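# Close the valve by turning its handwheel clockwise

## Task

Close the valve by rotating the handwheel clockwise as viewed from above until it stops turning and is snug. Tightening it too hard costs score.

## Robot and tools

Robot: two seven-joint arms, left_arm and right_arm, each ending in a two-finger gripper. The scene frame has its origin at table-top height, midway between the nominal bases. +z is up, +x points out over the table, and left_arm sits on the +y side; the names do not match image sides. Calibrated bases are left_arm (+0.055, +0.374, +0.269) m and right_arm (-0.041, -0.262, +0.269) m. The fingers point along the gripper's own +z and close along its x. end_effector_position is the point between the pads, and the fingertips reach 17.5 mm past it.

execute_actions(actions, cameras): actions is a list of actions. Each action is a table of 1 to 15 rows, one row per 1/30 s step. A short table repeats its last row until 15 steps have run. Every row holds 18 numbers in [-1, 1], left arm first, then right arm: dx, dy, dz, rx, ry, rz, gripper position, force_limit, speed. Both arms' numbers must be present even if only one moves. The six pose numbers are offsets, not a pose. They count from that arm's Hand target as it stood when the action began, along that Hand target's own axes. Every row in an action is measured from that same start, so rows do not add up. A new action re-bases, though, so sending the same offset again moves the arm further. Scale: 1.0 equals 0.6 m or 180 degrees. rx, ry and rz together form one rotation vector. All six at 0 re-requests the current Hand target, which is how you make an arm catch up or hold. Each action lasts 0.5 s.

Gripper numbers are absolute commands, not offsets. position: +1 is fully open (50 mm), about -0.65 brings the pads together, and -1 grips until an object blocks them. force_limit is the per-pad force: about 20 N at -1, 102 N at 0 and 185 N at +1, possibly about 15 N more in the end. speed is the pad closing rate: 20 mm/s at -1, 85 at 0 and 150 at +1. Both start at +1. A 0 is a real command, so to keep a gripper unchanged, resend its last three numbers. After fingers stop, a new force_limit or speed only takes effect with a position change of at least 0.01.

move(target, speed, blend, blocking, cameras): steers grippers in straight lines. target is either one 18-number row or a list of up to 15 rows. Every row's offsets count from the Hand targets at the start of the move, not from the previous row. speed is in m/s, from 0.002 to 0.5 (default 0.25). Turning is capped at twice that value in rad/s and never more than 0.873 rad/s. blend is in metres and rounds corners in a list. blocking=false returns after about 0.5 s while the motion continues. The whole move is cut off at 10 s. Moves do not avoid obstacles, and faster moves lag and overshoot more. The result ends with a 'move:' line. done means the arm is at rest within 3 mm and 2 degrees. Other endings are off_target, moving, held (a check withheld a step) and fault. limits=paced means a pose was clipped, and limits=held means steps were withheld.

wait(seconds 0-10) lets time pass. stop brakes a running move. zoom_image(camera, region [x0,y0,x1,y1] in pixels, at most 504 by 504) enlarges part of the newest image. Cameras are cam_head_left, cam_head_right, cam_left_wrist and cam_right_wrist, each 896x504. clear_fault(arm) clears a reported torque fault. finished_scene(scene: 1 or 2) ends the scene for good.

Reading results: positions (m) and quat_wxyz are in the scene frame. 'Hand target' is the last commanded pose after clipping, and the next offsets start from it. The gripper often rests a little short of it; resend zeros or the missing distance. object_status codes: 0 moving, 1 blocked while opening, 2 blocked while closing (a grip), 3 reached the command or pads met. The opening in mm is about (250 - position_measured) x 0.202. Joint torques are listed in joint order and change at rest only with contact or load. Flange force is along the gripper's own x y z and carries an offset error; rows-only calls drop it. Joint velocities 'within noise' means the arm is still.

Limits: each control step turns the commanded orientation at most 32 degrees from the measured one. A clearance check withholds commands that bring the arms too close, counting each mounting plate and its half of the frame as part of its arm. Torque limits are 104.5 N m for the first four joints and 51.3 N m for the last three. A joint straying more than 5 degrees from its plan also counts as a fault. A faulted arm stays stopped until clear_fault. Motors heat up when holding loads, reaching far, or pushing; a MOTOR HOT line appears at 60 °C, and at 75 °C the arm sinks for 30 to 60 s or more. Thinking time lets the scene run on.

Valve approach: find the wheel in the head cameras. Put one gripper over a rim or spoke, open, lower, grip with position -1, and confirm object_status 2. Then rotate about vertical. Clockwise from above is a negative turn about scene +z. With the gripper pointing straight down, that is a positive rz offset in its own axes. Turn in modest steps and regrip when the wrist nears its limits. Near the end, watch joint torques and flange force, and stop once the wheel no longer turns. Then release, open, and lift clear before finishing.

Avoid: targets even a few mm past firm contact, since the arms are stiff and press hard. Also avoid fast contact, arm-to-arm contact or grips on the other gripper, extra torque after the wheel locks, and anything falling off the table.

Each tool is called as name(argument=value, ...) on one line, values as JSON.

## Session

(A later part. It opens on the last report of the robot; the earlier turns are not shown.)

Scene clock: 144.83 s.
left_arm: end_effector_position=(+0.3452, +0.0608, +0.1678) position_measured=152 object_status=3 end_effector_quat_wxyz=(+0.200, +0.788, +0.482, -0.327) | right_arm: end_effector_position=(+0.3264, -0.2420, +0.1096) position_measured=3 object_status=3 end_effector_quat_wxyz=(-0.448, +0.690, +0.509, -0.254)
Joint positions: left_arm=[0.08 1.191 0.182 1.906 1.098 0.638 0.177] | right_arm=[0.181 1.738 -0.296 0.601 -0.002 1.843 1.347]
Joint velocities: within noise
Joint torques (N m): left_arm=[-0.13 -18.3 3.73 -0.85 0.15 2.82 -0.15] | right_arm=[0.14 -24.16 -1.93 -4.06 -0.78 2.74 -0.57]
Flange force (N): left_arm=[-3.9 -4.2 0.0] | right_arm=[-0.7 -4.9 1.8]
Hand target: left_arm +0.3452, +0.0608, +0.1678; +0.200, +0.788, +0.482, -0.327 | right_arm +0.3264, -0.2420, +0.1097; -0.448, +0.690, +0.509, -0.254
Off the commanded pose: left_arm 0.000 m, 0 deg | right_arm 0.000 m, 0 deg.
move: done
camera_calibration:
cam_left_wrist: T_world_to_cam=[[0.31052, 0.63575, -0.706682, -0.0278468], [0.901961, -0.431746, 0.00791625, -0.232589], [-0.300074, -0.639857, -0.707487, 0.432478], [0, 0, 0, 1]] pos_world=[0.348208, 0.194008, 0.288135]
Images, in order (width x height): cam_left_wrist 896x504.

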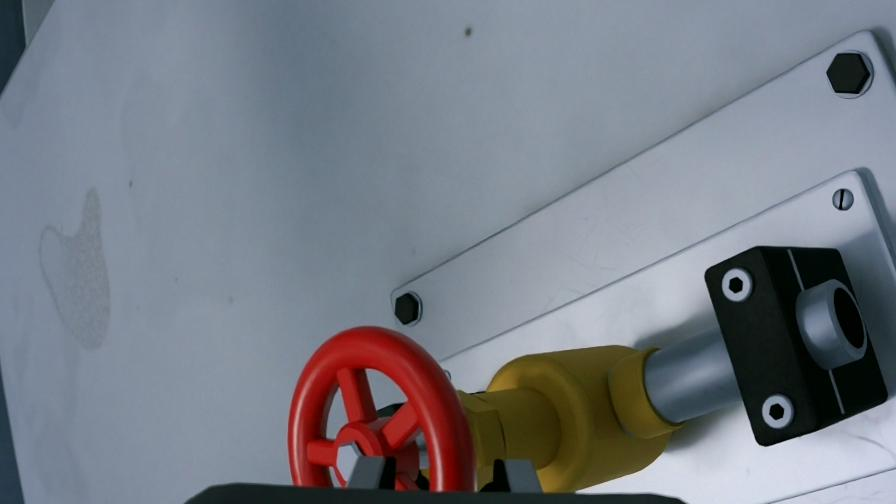

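move(target=[[0,0,0.0417,0,0,0,0,0,1,0,0,0,0,0,0,1,1,1],[0,0,0.0417,0,0,0,-1,0.2,-1,0,0,0,0,0,0,1,1,1]], speed=0.06, cameras=["cam_left_wrist"])

move(target=[0,0.0056,0,0.01964,0,0.01964,-1,0.2,-1,0,0,0,0,0,0,1,1,1], speed=0.05, cameras=[])

move(target=[0,0.0056,0,0.01964,0,0.01964,-1,0.2,-1,0,0,0,0,0,0,1,1,1], speed=0.05, cameras=["cam_left_wrist"])

Scene clock: 147.40 s.
left_arm: end_effector_position=(+0.3372, +0.0451, +0.1501) position_measured=201 object_status=0 end_effector_quat_wxyz=(+0.200, +0.788, +0.483, -0.326) | right_arm: end_effector_position=(+0.3264, -0.2420, +0.1096) position_measured=3 object_status=3 end_effector_quat_wxyz=(-0.448, +0.690, +0.509, -0.254)
Joint positions: left_arm=[0.097 1.241 0.213 1.895 1.148 0.59 0.137] | right_arm=[0.181 1.738 -0.296 0.601 -0.002 1.843 1.347]
Joint velocities: within noise
Joint torques (N m): left_arm=[3.96 -20.09 12.05 1.13 0.95 7.5 0.07] | right_arm=[0.12 -24.15 -1.89 -4.01 -0.77 2.74 -0.59]
Flange force (N): left_arm=[10.8 -5.9 -1.3] | right_arm=[-0.7 -4.6 1.6]
Hand target: left_arm +0.3372, +0.0451, +0.1501; +0.200, +0.788, +0.482, -0.327 | right_arm +0.3264, -0.2420, +0.1096; -0.448, +0.690, +0.509, -0.254
Off the commanded pose: left_arm 0.000 m, 0 deg | right_arm 0.000 m, 0 deg.
move: done
camera_calibration:
cam_left_wrist: T_world_to_cam=[[0.310616, 0.635858, -0.706542, -0.0279856], [0.901989, -0.431685, 0.00804188, -0.232108], [-0.29989, -0.639791, -0.707625, 0.407337], [0, 0, 0, 1]] pos_world=[0.340208, 0.178208, 0.270335]
Images, in order (width x height): cam_left_wrist 896x504.

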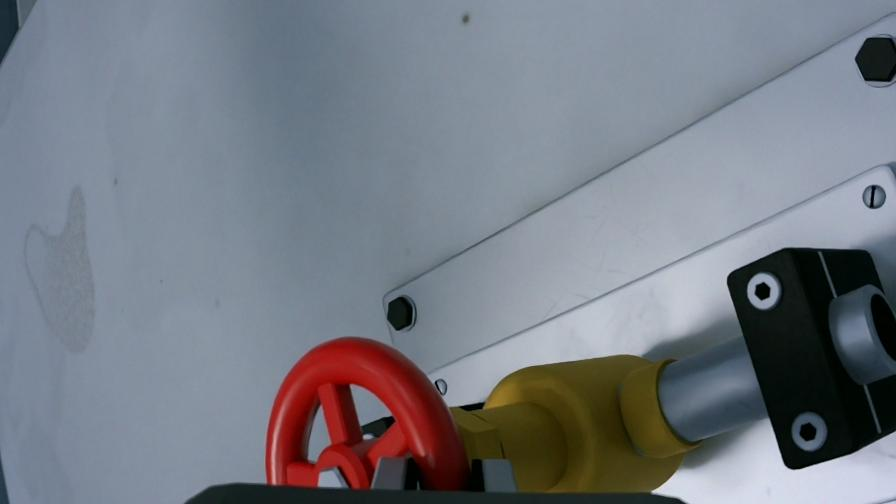

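Scene clock: 148.57 s.
left_arm: end_effector_position=(+0.3401, +0.0435, +0.1501) position_measured=201 object_status=2 end_effector_quat_wxyz=(+0.185, +0.808, +0.448, -0.335) | right_arm: end_effector_position=(+0.3264, -0.2420, +0.1096) position_measured=3 object_status=3 end_effector_quat_wxyz=(-0.448, +0.690, +0.509, -0.254)
Joint positions: left_arm=[0.154 1.236 0.16 1.817 1.03 0.678 0.229] | right_arm=[0.181 1.738 -0.296 0.601 -0.002 1.843 1.347]
Joint velocities: within noise
Joint torques (N m): left_arm=[4.27 -29.79 17.25 -20.08 7.16 3.66 -1.58] | right_arm=[0.12 -24.16 -1.93 -3.97 -0.77 2.78 -0.56]
Flange force (N): left_arm=[5.8 -46.4 -16.0] | right_arm=[-0.6 -4.4 1.6]
Hand target: left_arm +0.3402, +0.0435, +0.1502; +0.185, +0.808, +0.448, -0.335 | right_arm +0.3264, -0.2420, +0.1096; -0.448, +0.690, +0.509, -0.254
Off the commanded pose: left_arm 0.000 m, 0 deg | right_arm 0.000 m, 0 deg.
move: done
No camera images: "cameras" was empty.

Scene clock: 149.73 s.
left_arm: end_effector_position=(+0.3430, +0.0418, +0.1501) position_measured=201 object_status=2 end_effector_quat_wxyz=(+0.170, +0.827, +0.412, -0.343) | right_arm: end_effector_position=(+0.3264, -0.2420, +0.1096) position_measured=3 object_status=3 end_effector_quat_wxyz=(-0.448, +0.690, +0.509, -0.254)
Joint positions: left_arm=[0.204 1.238 0.119 1.738 0.934 0.761 0.296] | right_arm=[0.181 1.738 -0.296 0.601 -0.002 1.843 1.347]
Joint velocities: within noise
Joint torques (N m): left_arm=[5.02 -36.75 20.1 -35.1 12.43 -2.16 -3.05] | right_arm=[0.12 -24.1 -1.91 -3.99 -0.77 2.73 -0.56]
Flange force (N): left_arm=[-2.5 -75.6 -23.7] | right_arm=[-0.6 -4.6 1.5]
Hand target: left_arm +0.3430, +0.0417, +0.1501; +0.170, +0.827, +0.412, -0.343 | right_arm +0.3264, -0.2420, +0.1096; -0.448, +0.690, +0.509, -0.254
Off the commanded pose: left_arm 0.000 m, 0 deg | right_arm 0.000 m, 0 deg.
move: done
camera_calibration:
cam_left_wrist: T_world_to_cam=[[0.416167, 0.572122, -0.70674, -0.061098], [0.813302, -0.581788, 0.00794559, -0.202071], [-0.406627, -0.5781, -0.707428, 0.441048], [0, 0, 0, 1]] pos_world=[0.369113, 0.172363, 0.270435]
Images, in order (width x height): cam_left_wrist 896x504.

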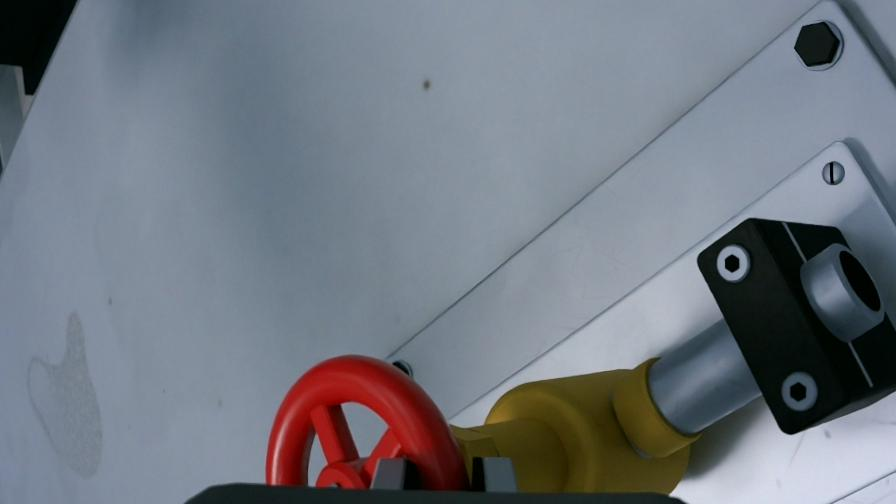

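move(target=[0,0.0045,0,0.0157,0,0.0157,-1,0.2,-1,0,0,0,0,0,0,1,1,1], speed=0.05, cameras=["cam_left_wrist"])

Scene clock: 151.53 s.
left_arm: end_effector_position=(+0.3452, +0.0401, +0.1501) position_measured=201 object_status=2 end_effector_quat_wxyz=(+0.158, +0.841, +0.383, -0.348) | right_arm: end_effector_position=(+0.3264, -0.2420, +0.1096) position_measured=3 object_status=3 end_effector_quat_wxyz=(-0.448, +0.690, +0.509, -0.254)
Joint positions: left_arm=[0.239 1.245 0.093 1.674 0.868 0.825 0.336] | right_arm=[0.181 1.738 -0.296 0.601 -0.002 1.843 1.347]
Joint velocities: within noise
Joint torques (N m): left_arm=[6.13 -37.94 20.55 -38.39 14.31 -5.32 -3.42] | right_arm=[0.12 -24.17 -1.92 -4 -0.78 2.74 -0.57]
Flange force (N): left_arm=[-7.8 -83.2 -24.9] | right_arm=[-0.7 -4.4 1.5]
Hand target: left_arm +0.3452, +0.0401, +0.1501; +0.158, +0.841, +0.383, -0.348 | right_arm +0.3264, -0.2420, +0.1096; -0.448, +0.690, +0.509, -0.254
Off the commanded pose: left_arm 0.000 m, 0 deg | right_arm 0.000 m, 0 deg.
move: done
camera_calibration:
cam_left_wrist: T_world_to_cam=[[0.455083, 0.541698, -0.706727, -0.0732912], [0.770788, -0.637041, 0.00804908, -0.187898], [-0.445854, -0.548399, -0.707441, 0.453351], [0, 0, 0, 1]] pos_world=[0.380311, 0.16862, 0.270435]
Images, in order (width x height): cam_left_wrist 896x504.

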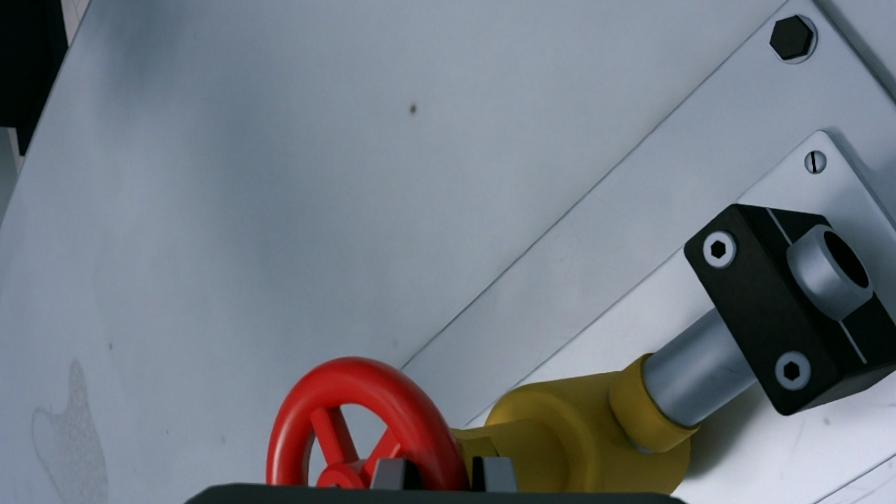

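zoom_image(camera="cam_left_wrist", region=[250, 320, 500, 504])

move(target=[0,-0.0146,0,-0.0511,0,-0.0511,-1,0.2,-1,0,0,0,0,0,0,1,1,1], speed=0.08, cameras=["cam_left_wrist"])

zoom_image(camera="cam_left_wrist", region=[250, 320, 500, 504])

Scaled by 2.016 from the camera's 896x504 image, which has a finer 1280x720 frame.

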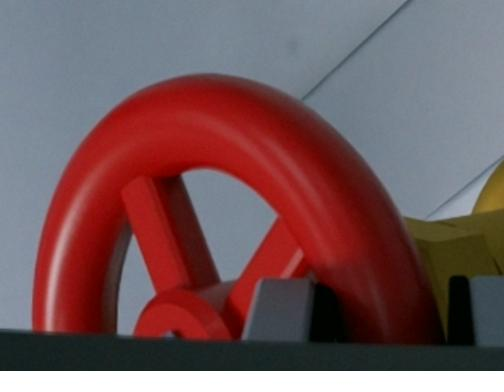

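Scene clock: 154.03 s.
left_arm: end_effector_position=(+0.3386, +0.0458, +0.1502) position_measured=201 object_status=2 end_effector_quat_wxyz=(+0.197, +0.792, +0.476, -0.328) | right_arm: end_effector_position=(+0.3264, -0.2420, +0.1096) position_measured=3 object_status=3 end_effector_quat_wxyz=(-0.448, +0.690, +0.509, -0.254)
Joint positions: left_arm=[0.107 1.239 0.2 1.878 1.118 0.61 0.16] | right_arm=[0.181 1.738 -0.296 0.601 -0.002 1.843 1.347]
Joint velocities: within noise
Joint torques (N m): left_arm=[-7.17 -23.32 -1.28 14.44 -3.77 7.08 1.15] | right_arm=[0.09 -24.17 -1.91 -4.02 -0.81 2.76 -0.56]
Flange force (N): left_arm=[6.1 27.1 45.5] | right_arm=[-0.8 -4.7 1.7]
Hand target: left_arm +0.3386, +0.0459, +0.1502; +0.197, +0.792, +0.476, -0.328 | right_arm +0.3264, -0.2420, +0.1096; -0.448, +0.690, +0.509, -0.254
Off the commanded pose: left_arm 0.000 m, 0 deg | right_arm 0.000 m, 0 deg.
move: done
camera_calibration:
cam_left_wrist: T_world_to_cam=[[0.321526, 0.630289, -0.706652, -0.0322197], [0.894404, -0.447186, 0.00809173, -0.229731], [-0.310905, -0.634634, -0.707515, 0.411785], [0, 0, 0, 1]] pos_world=[0.343858, 0.178908, 0.270435]
Images, in order (width x height): cam_left_wrist 896x504.

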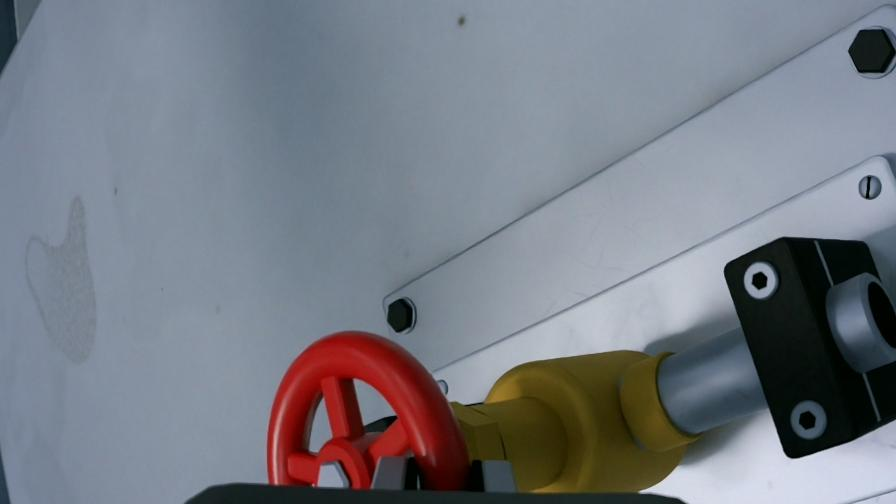

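Scaled by 2.016 from the camera's 896x504 image, which has a finer 1280x720 frame.

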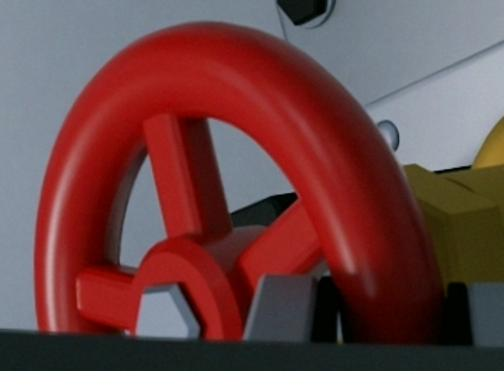

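move(target=[0,0.0037,0,0.0137,0,0.0137,-1,0.2,-1,0,0,0,0,0,0,1,1,1], speed=0.08, cameras=[])

move(target=[[0,0,0,0,0,0,0,0,0,0,0,0,0,0,0,1,1,1],[0,0,-0.0417,0,0,0,0,0,0,0,0,0,0,0,0,1,1,1]], speed=0.12, cameras=["cam_left_wrist"])

zoom_image(camera="cam_left_wrist", region=[250, 320, 500, 504])

Scene clock: 156.07 s.
left_arm: end_effector_position=(+0.3405, +0.0448, +0.1501) position_measured=201 object_status=2 end_effector_quat_wxyz=(+0.187, +0.806, +0.451, -0.334) | right_arm: end_effector_position=(+0.3264, -0.2420, +0.1096) position_measured=3 object_status=3 end_effector_quat_wxyz=(-0.448, +0.690, +0.509, -0.254)
Joint positions: left_arm=[0.147 1.236 0.164 1.824 1.038 0.671 0.222] | right_arm=[0.181 1.738 -0.296 0.601 -0.002 1.843 1.347]
Joint velocities: within noise
Joint torques (N m): left_arm=[-5.43 -27.71 2.45 -0.3 -0.26 4.98 -0.09] | right_arm=[0.14 -24.13 -1.94 -4.03 -0.79 2.79 -0.55]
Flange force (N): left_arm=[3.1 0.4 26.8] | right_arm=[-0.7 -5.0 1.9]
Hand target: left_arm +0.3405, +0.0448, +0.1501; +0.187, +0.806, +0.451, -0.334 | right_arm +0.3264, -0.2420, +0.1096; -0.448, +0.690, +0.509, -0.254
Off the commanded pose: left_arm 0.000 m, 0 deg | right_arm 0.000 m, 0 deg.
move: done
No camera images: "cameras" was empty.

Scene clock: 157.30 s.
left_arm: end_effector_position=(+0.3497, +0.0599, +0.1678) position_measured=152 object_status=3 end_effector_quat_wxyz=(+0.187, +0.806, +0.451, -0.334) | right_arm: end_effector_position=(+0.3264, -0.2420, +0.1096) position_measured=3 object_status=3 end_effector_quat_wxyz=(-0.448, +0.690, +0.509, -0.254)
Joint positions: left_arm=[0.129 1.19 0.136 1.831 0.997 0.719 0.253] | right_arm=[0.181 1.738 -0.296 0.601 -0.002 1.843 1.347]
Joint velocities: within noise
Joint torques (N m): left_arm=[-0.13 -19.1 3.38 -1.45 0.28 2.78 -0.14] | right_arm=[0.11 -24.09 -1.94 -3.98 -0.78 2.76 -0.57]
Flange force (N): left_arm=[-3.8 -4.3 0.5] | right_arm=[-0.7 -4.7 1.6]
Hand target: left_arm +0.3498, +0.0599, +0.1678; +0.187, +0.806, +0.451, -0.334 | right_arm +0.3264, -0.2420, +0.1096; -0.448, +0.690, +0.509, -0.254
Off the commanded pose: left_arm 0.000 m, 0 deg | right_arm 0.000 m, 0 deg.
move: done
camera_calibration:
cam_left_wrist: T_world_to_cam=[[0.359187, 0.609527, -0.706725, -0.0440739], [0.865516, -0.500818, 0.00795233, -0.220234], [-0.349094, -0.614539, -0.707443, 0.448844], [0, 0, 0, 1]] pos_world=[0.363135, 0.192399, 0.288135]
Images, in order (width x height): cam_left_wrist 896x504.

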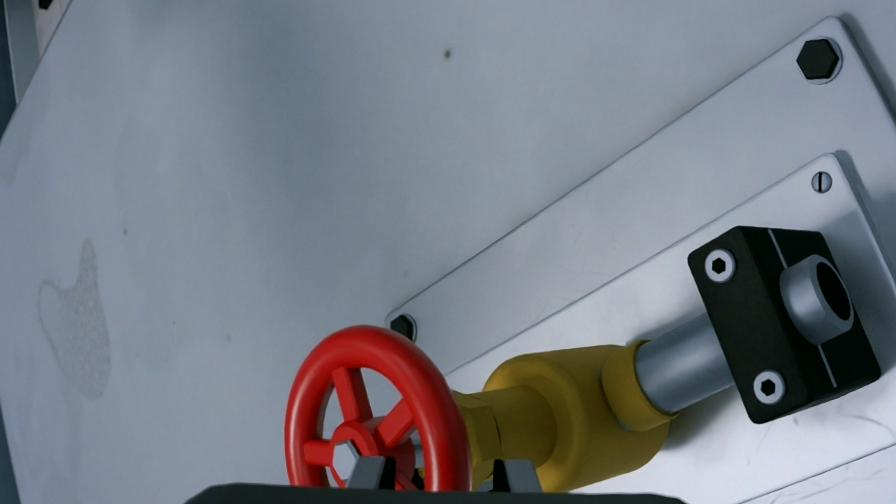

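Scaled by 2.016 from the camera's 896x504 image, which has a finer 1280x720 frame.

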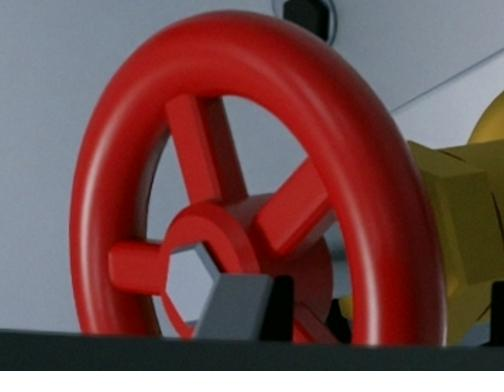

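move(target=[[0,0,0.0417,0,0,0,0,0,1,0,0,0,0,0,0,1,1,1],[0,0,0.0417,0,0,0,-1,0.6,-1,0,0,0,0,0,0,1,1,1]], speed=0.06, cameras=[])

move(target=[0,0.0067,0,0.02357,0,0.02357,-1,0.6,-1,0,0,0,0,0,0,1,1,1], speed=0.05, cameras=[])

move(target=[0,0.0045,0,0.0157,0,0.0157,-1,0.6,-1,0,0,0,0,0,0,1,1,1], speed=0.05, cameras=["cam_left_wrist"])

Scene clock: 159.57 s.
left_arm: end_effector_position=(+0.3405, +0.0448, +0.1501) position_measured=204 object_status=2 end_effector_quat_wxyz=(+0.187, +0.806, +0.451, -0.334) | right_arm: end_effector_position=(+0.3264, -0.2420, +0.1096) position_measured=3 object_status=3 end_effector_quat_wxyz=(-0.448, +0.690, +0.509, -0.254)
Joint positions: left_arm=[0.147 1.236 0.164 1.824 1.038 0.671 0.222] | right_arm=[0.181 1.738 -0.296 0.601 -0.002 1.843 1.347]
Joint velocities: within noise
Joint torques (N m): left_arm=[1.97 -18.75 6.6 -1.24 1.02 3.83 0.03] | right_arm=[0.14 -24.18 -1.92 -4.04 -0.8 2.74 -0.55]
Flange force (N): left_arm=[0.1 -6.8 -4.4] | right_arm=[-0.7 -4.7 1.7]
Hand target: left_arm +0.3405, +0.0448, +0.1501; +0.187, +0.806, +0.451, -0.334 | right_arm +0.3264, -0.2420, +0.1096; -0.448, +0.690, +0.509, -0.254
Off the commanded pose: left_arm 0.000 m, 0 deg | right_arm 0.000 m, 0 deg.
move: done
No camera images: "cameras" was empty.

Scene clock: 160.93 s.
left_arm: end_effector_position=(+0.3439, +0.0427, +0.1501) position_measured=204 object_status=2 end_effector_quat_wxyz=(+0.169, +0.829, +0.409, -0.343) | right_arm: end_effector_position=(+0.3264, -0.2420, +0.1096) position_measured=3 object_status=3 end_effector_quat_wxyz=(-0.448, +0.690, +0.509, -0.254)
Joint positions: left_arm=[0.206 1.239 0.115 1.729 0.923 0.771 0.301] | right_arm=[0.181 1.738 -0.296 0.601 -0.002 1.843 1.347]
Joint velocities: within noise
Joint torques (N m): left_arm=[2.92 -29.5 12.19 -25.25 7.71 -2.51 -2.55] | right_arm=[0.11 -24.21 -1.92 -3.99 -0.78 2.76 -0.57]
Flange force (N): left_arm=[-9.9 -53.2 -18.6] | right_arm=[-0.6 -4.3 1.5]
Hand target: left_arm +0.3440, +0.0427, +0.1501; +0.169, +0.829, +0.409, -0.343 | right_arm +0.3264, -0.2420, +0.1096; -0.448, +0.690, +0.509, -0.254
Off the commanded pose: left_arm 0.000 m, 0 deg | right_arm 0.000 m, 0 deg.
move: done
No camera images: "cameras" was empty.

Scene clock: 161.93 s.
left_arm: end_effector_position=(+0.3461, +0.0411, +0.1501) position_measured=204 object_status=2 end_effector_quat_wxyz=(+0.157, +0.842, +0.379, -0.349) | right_arm: end_effector_position=(+0.3264, -0.2420, +0.1096) position_measured=3 object_status=3 end_effector_quat_wxyz=(-0.448, +0.690, +0.509, -0.254)
Joint positions: left_arm=[0.241 1.246 0.09 1.665 0.858 0.834 0.34] | right_arm=[0.181 1.738 -0.296 0.601 -0.002 1.843 1.347]
Joint velocities: within noise
Joint torques (N m): left_arm=[4.76 -33.95 15.67 -38.01 12.57 -8.53 -3.88] | right_arm=[0.13 -24.17 -1.88 -4.04 -0.81 2.75 -0.57]
Flange force (N): left_arm=[-18.5 -78.7 -29.3] | right_arm=[-0.7 -4.8 1.8]
Hand target: left_arm +0.3461, +0.0411, +0.1501; +0.157, +0.842, +0.379, -0.349 | right_arm +0.3264, -0.2420, +0.1096; -0.448, +0.690, +0.509, -0.254
Off the commanded pose: left_arm 0.000 m, 0 deg | right_arm 0.000 m, 0 deg.
move: done
camera_calibration:
cam_left_wrist: T_world_to_cam=[[0.459454, 0.537941, -0.706768, -0.0755657], [0.765509, -0.643376, 0.00794846, -0.185821], [-0.450442, -0.544689, -0.7074, 0.455704], [0, 0, 0, 1]] pos_world=[0.382235, 0.169314, 0.270435]
Images, in order (width x height): cam_left_wrist 896x504.

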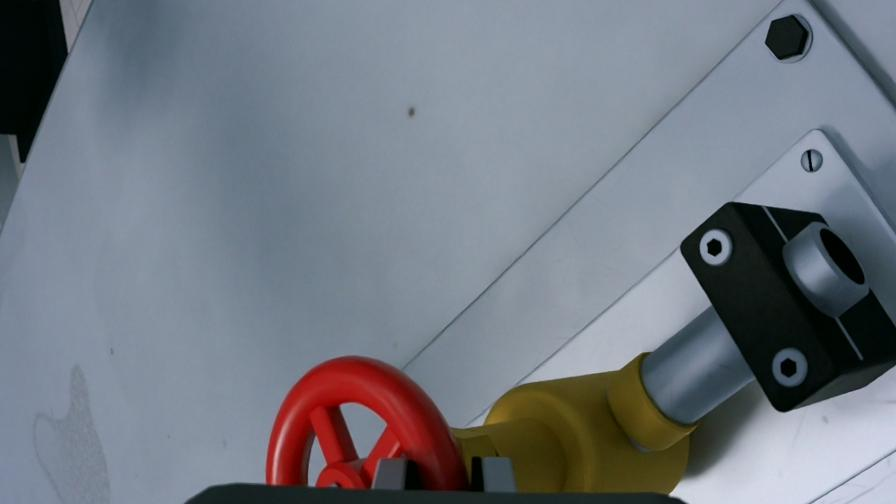

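move(target=[0,0.0034,0,0.0118,0,0.0118,-1,0.6,-1,0,0,0,0,0,0,1,1,1], speed=0.05, cameras=[])

Scene clock: 163.00 s.
left_arm: end_effector_position=(+0.3476, +0.0397, +0.1501) position_measured=204 object_status=2 end_effector_quat_wxyz=(+0.148, +0.852, +0.357, -0.353) | right_arm: end_effector_position=(+0.3264, -0.2420, +0.1096) position_measured=3 object_status=3 end_effector_quat_wxyz=(-0.448, +0.690, +0.509, -0.254)
Joint positions: left_arm=[0.265 1.253 0.075 1.617 0.814 0.88 0.364] | right_arm=[0.181 1.738 -0.296 0.601 -0.002 1.843 1.347]
Joint velocities: within noise
Joint torques (N m): left_arm=[5.84 -34.82 16.71 -41.25 14.28 -11.3 -4.19] | right_arm=[0.11 -24.2 -1.88 -4.03 -0.81 2.79 -0.55]
Flange force (N): left_arm=[-23.1 -86.2 -31.6] | right_arm=[-0.7 -4.8 1.9]
Hand target: left_arm +0.3476, +0.0397, +0.1501; +0.148, +0.852, +0.357, -0.353 | right_arm +0.3264, -0.2420, +0.1096; -0.448, +0.690, +0.509, -0.254
Off the commanded pose: left_arm 0.000 m, 0 deg | right_arm 0.000 m, 0 deg.
move: done
No camera images: "cameras" was empty.

move(target=[0,-0.0108,0,-0.0379,0,-0.0379,-1,0.6,-1,0,0,0,0,0,0,1,1,1], speed=0.08, cameras=[])

move(target=[[0,0,0,0,0,0,0,0,0,0,0,0,0,0,0,1,1,1],[0,0,-0.0417,0,0,0,0,0,0,0,0,0,0,0,0,1,1,1]], speed=0.12, cameras=["cam_left_wrist"])

zoom_image(camera="cam_left_wrist", region=[250, 320, 500, 504])

Scene clock: 165.37 s.
left_arm: end_effector_position=(+0.3430, +0.0442, +0.1502) position_measured=204 object_status=2 end_effector_quat_wxyz=(+0.177, +0.819, +0.428, -0.339) | right_arm: end_effector_position=(+0.3264, -0.2420, +0.1096) position_measured=3 object_status=3 end_effector_quat_wxyz=(-0.448, +0.690, +0.509, -0.254)
Joint positions: left_arm=[0.18 1.236 0.134 1.77 0.969 0.729 0.271] | right_arm=[0.181 1.738 -0.296 0.601 -0.002 1.843 1.347]
Joint velocities: within noise
Joint torques (N m): left_arm=[-5.49 -24.62 0.34 -4.69 1.06 1.54 0.01] | right_arm=[0.15 -24.16 -1.9 -4.03 -0.75 2.7 -0.57]
Flange force (N): left_arm=[-6.6 -5.2 12.5] | right_arm=[-0.6 -4.6 1.5]
Hand target: left_arm +0.3430, +0.0443, +0.1501; +0.177, +0.819, +0.428, -0.339 | right_arm +0.3264, -0.2420, +0.1096; -0.448, +0.690, +0.509, -0.254
Off the commanded pose: left_arm 0.000 m, 0 deg | right_arm 0.000 m, 0 deg.
move: done
No camera images: "cameras" was empty.

Scene clock: 166.60 s.
left_arm: end_effector_position=(+0.3530, +0.0588, +0.1678) position_measured=152 object_status=3 end_effector_quat_wxyz=(+0.177, +0.819, +0.428, -0.339) | right_arm: end_effector_position=(+0.3264, -0.2420, +0.1096) position_measured=3 object_status=3 end_effector_quat_wxyz=(-0.448, +0.690, +0.509, -0.254)
Joint positions: left_arm=[0.162 1.193 0.108 1.773 0.932 0.777 0.297] | right_arm=[0.181 1.738 -0.296 0.601 -0.002 1.843 1.347]
Joint velocities: within noise
Joint torques (N m): left_arm=[-0.09 -19.57 3.14 -1.89 0.39 2.77 -0.15] | right_arm=[0.08 -24.15 -1.9 -4.04 -0.8 2.76 -0.57]
Flange force (N): left_arm=[-4.0 -4.4 0.6] | right_arm=[-0.8 -4.9 1.8]
Hand target: left_arm +0.3531, +0.0588, +0.1678; +0.177, +0.819, +0.428, -0.339 | right_arm +0.3264, -0.2420, +0.1096; -0.448, +0.690, +0.509, -0.254
Off the commanded pose: left_arm 0.000 m, 0 deg | right_arm 0.000 m, 0 deg.
move: done
camera_calibration:
cam_left_wrist: T_world_to_cam=[[0.394131, 0.587505, -0.706752, -0.0556364], [0.834775, -0.550535, 0.00787908, -0.209891], [-0.384463, -0.593084, -0.707418, 0.460551], [0, 0, 0, 1]] pos_world=[0.374205, 0.19028, 0.288135]
Images, in order (width x height): cam_left_wrist 896x504.

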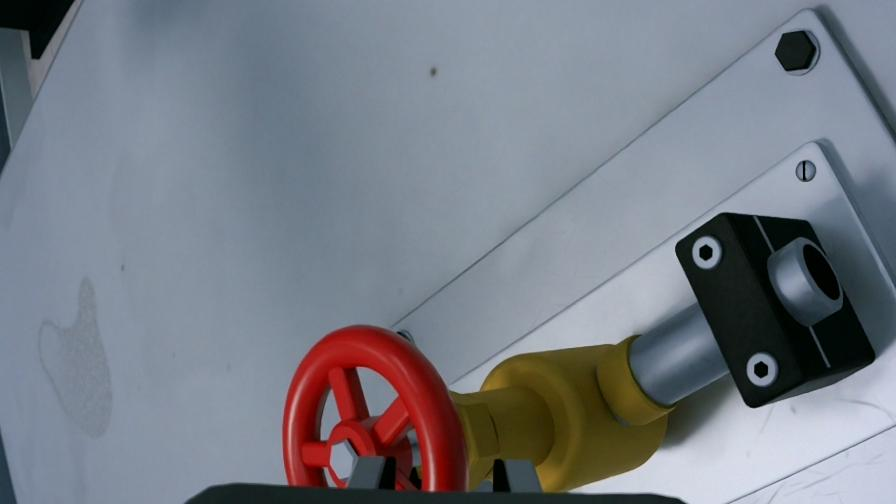

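Scaled by 2.016 from the camera's 896x504 image, which has a finer 1280x720 frame.

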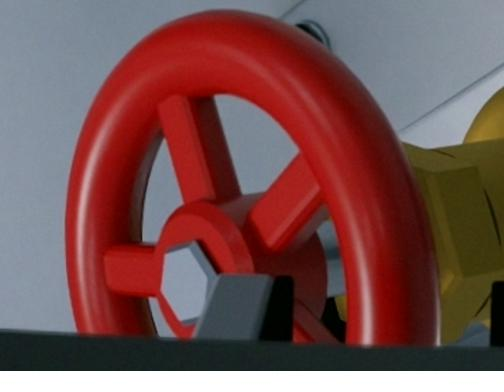

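finished_scene(scene=1)

The scene is finished: the task was done.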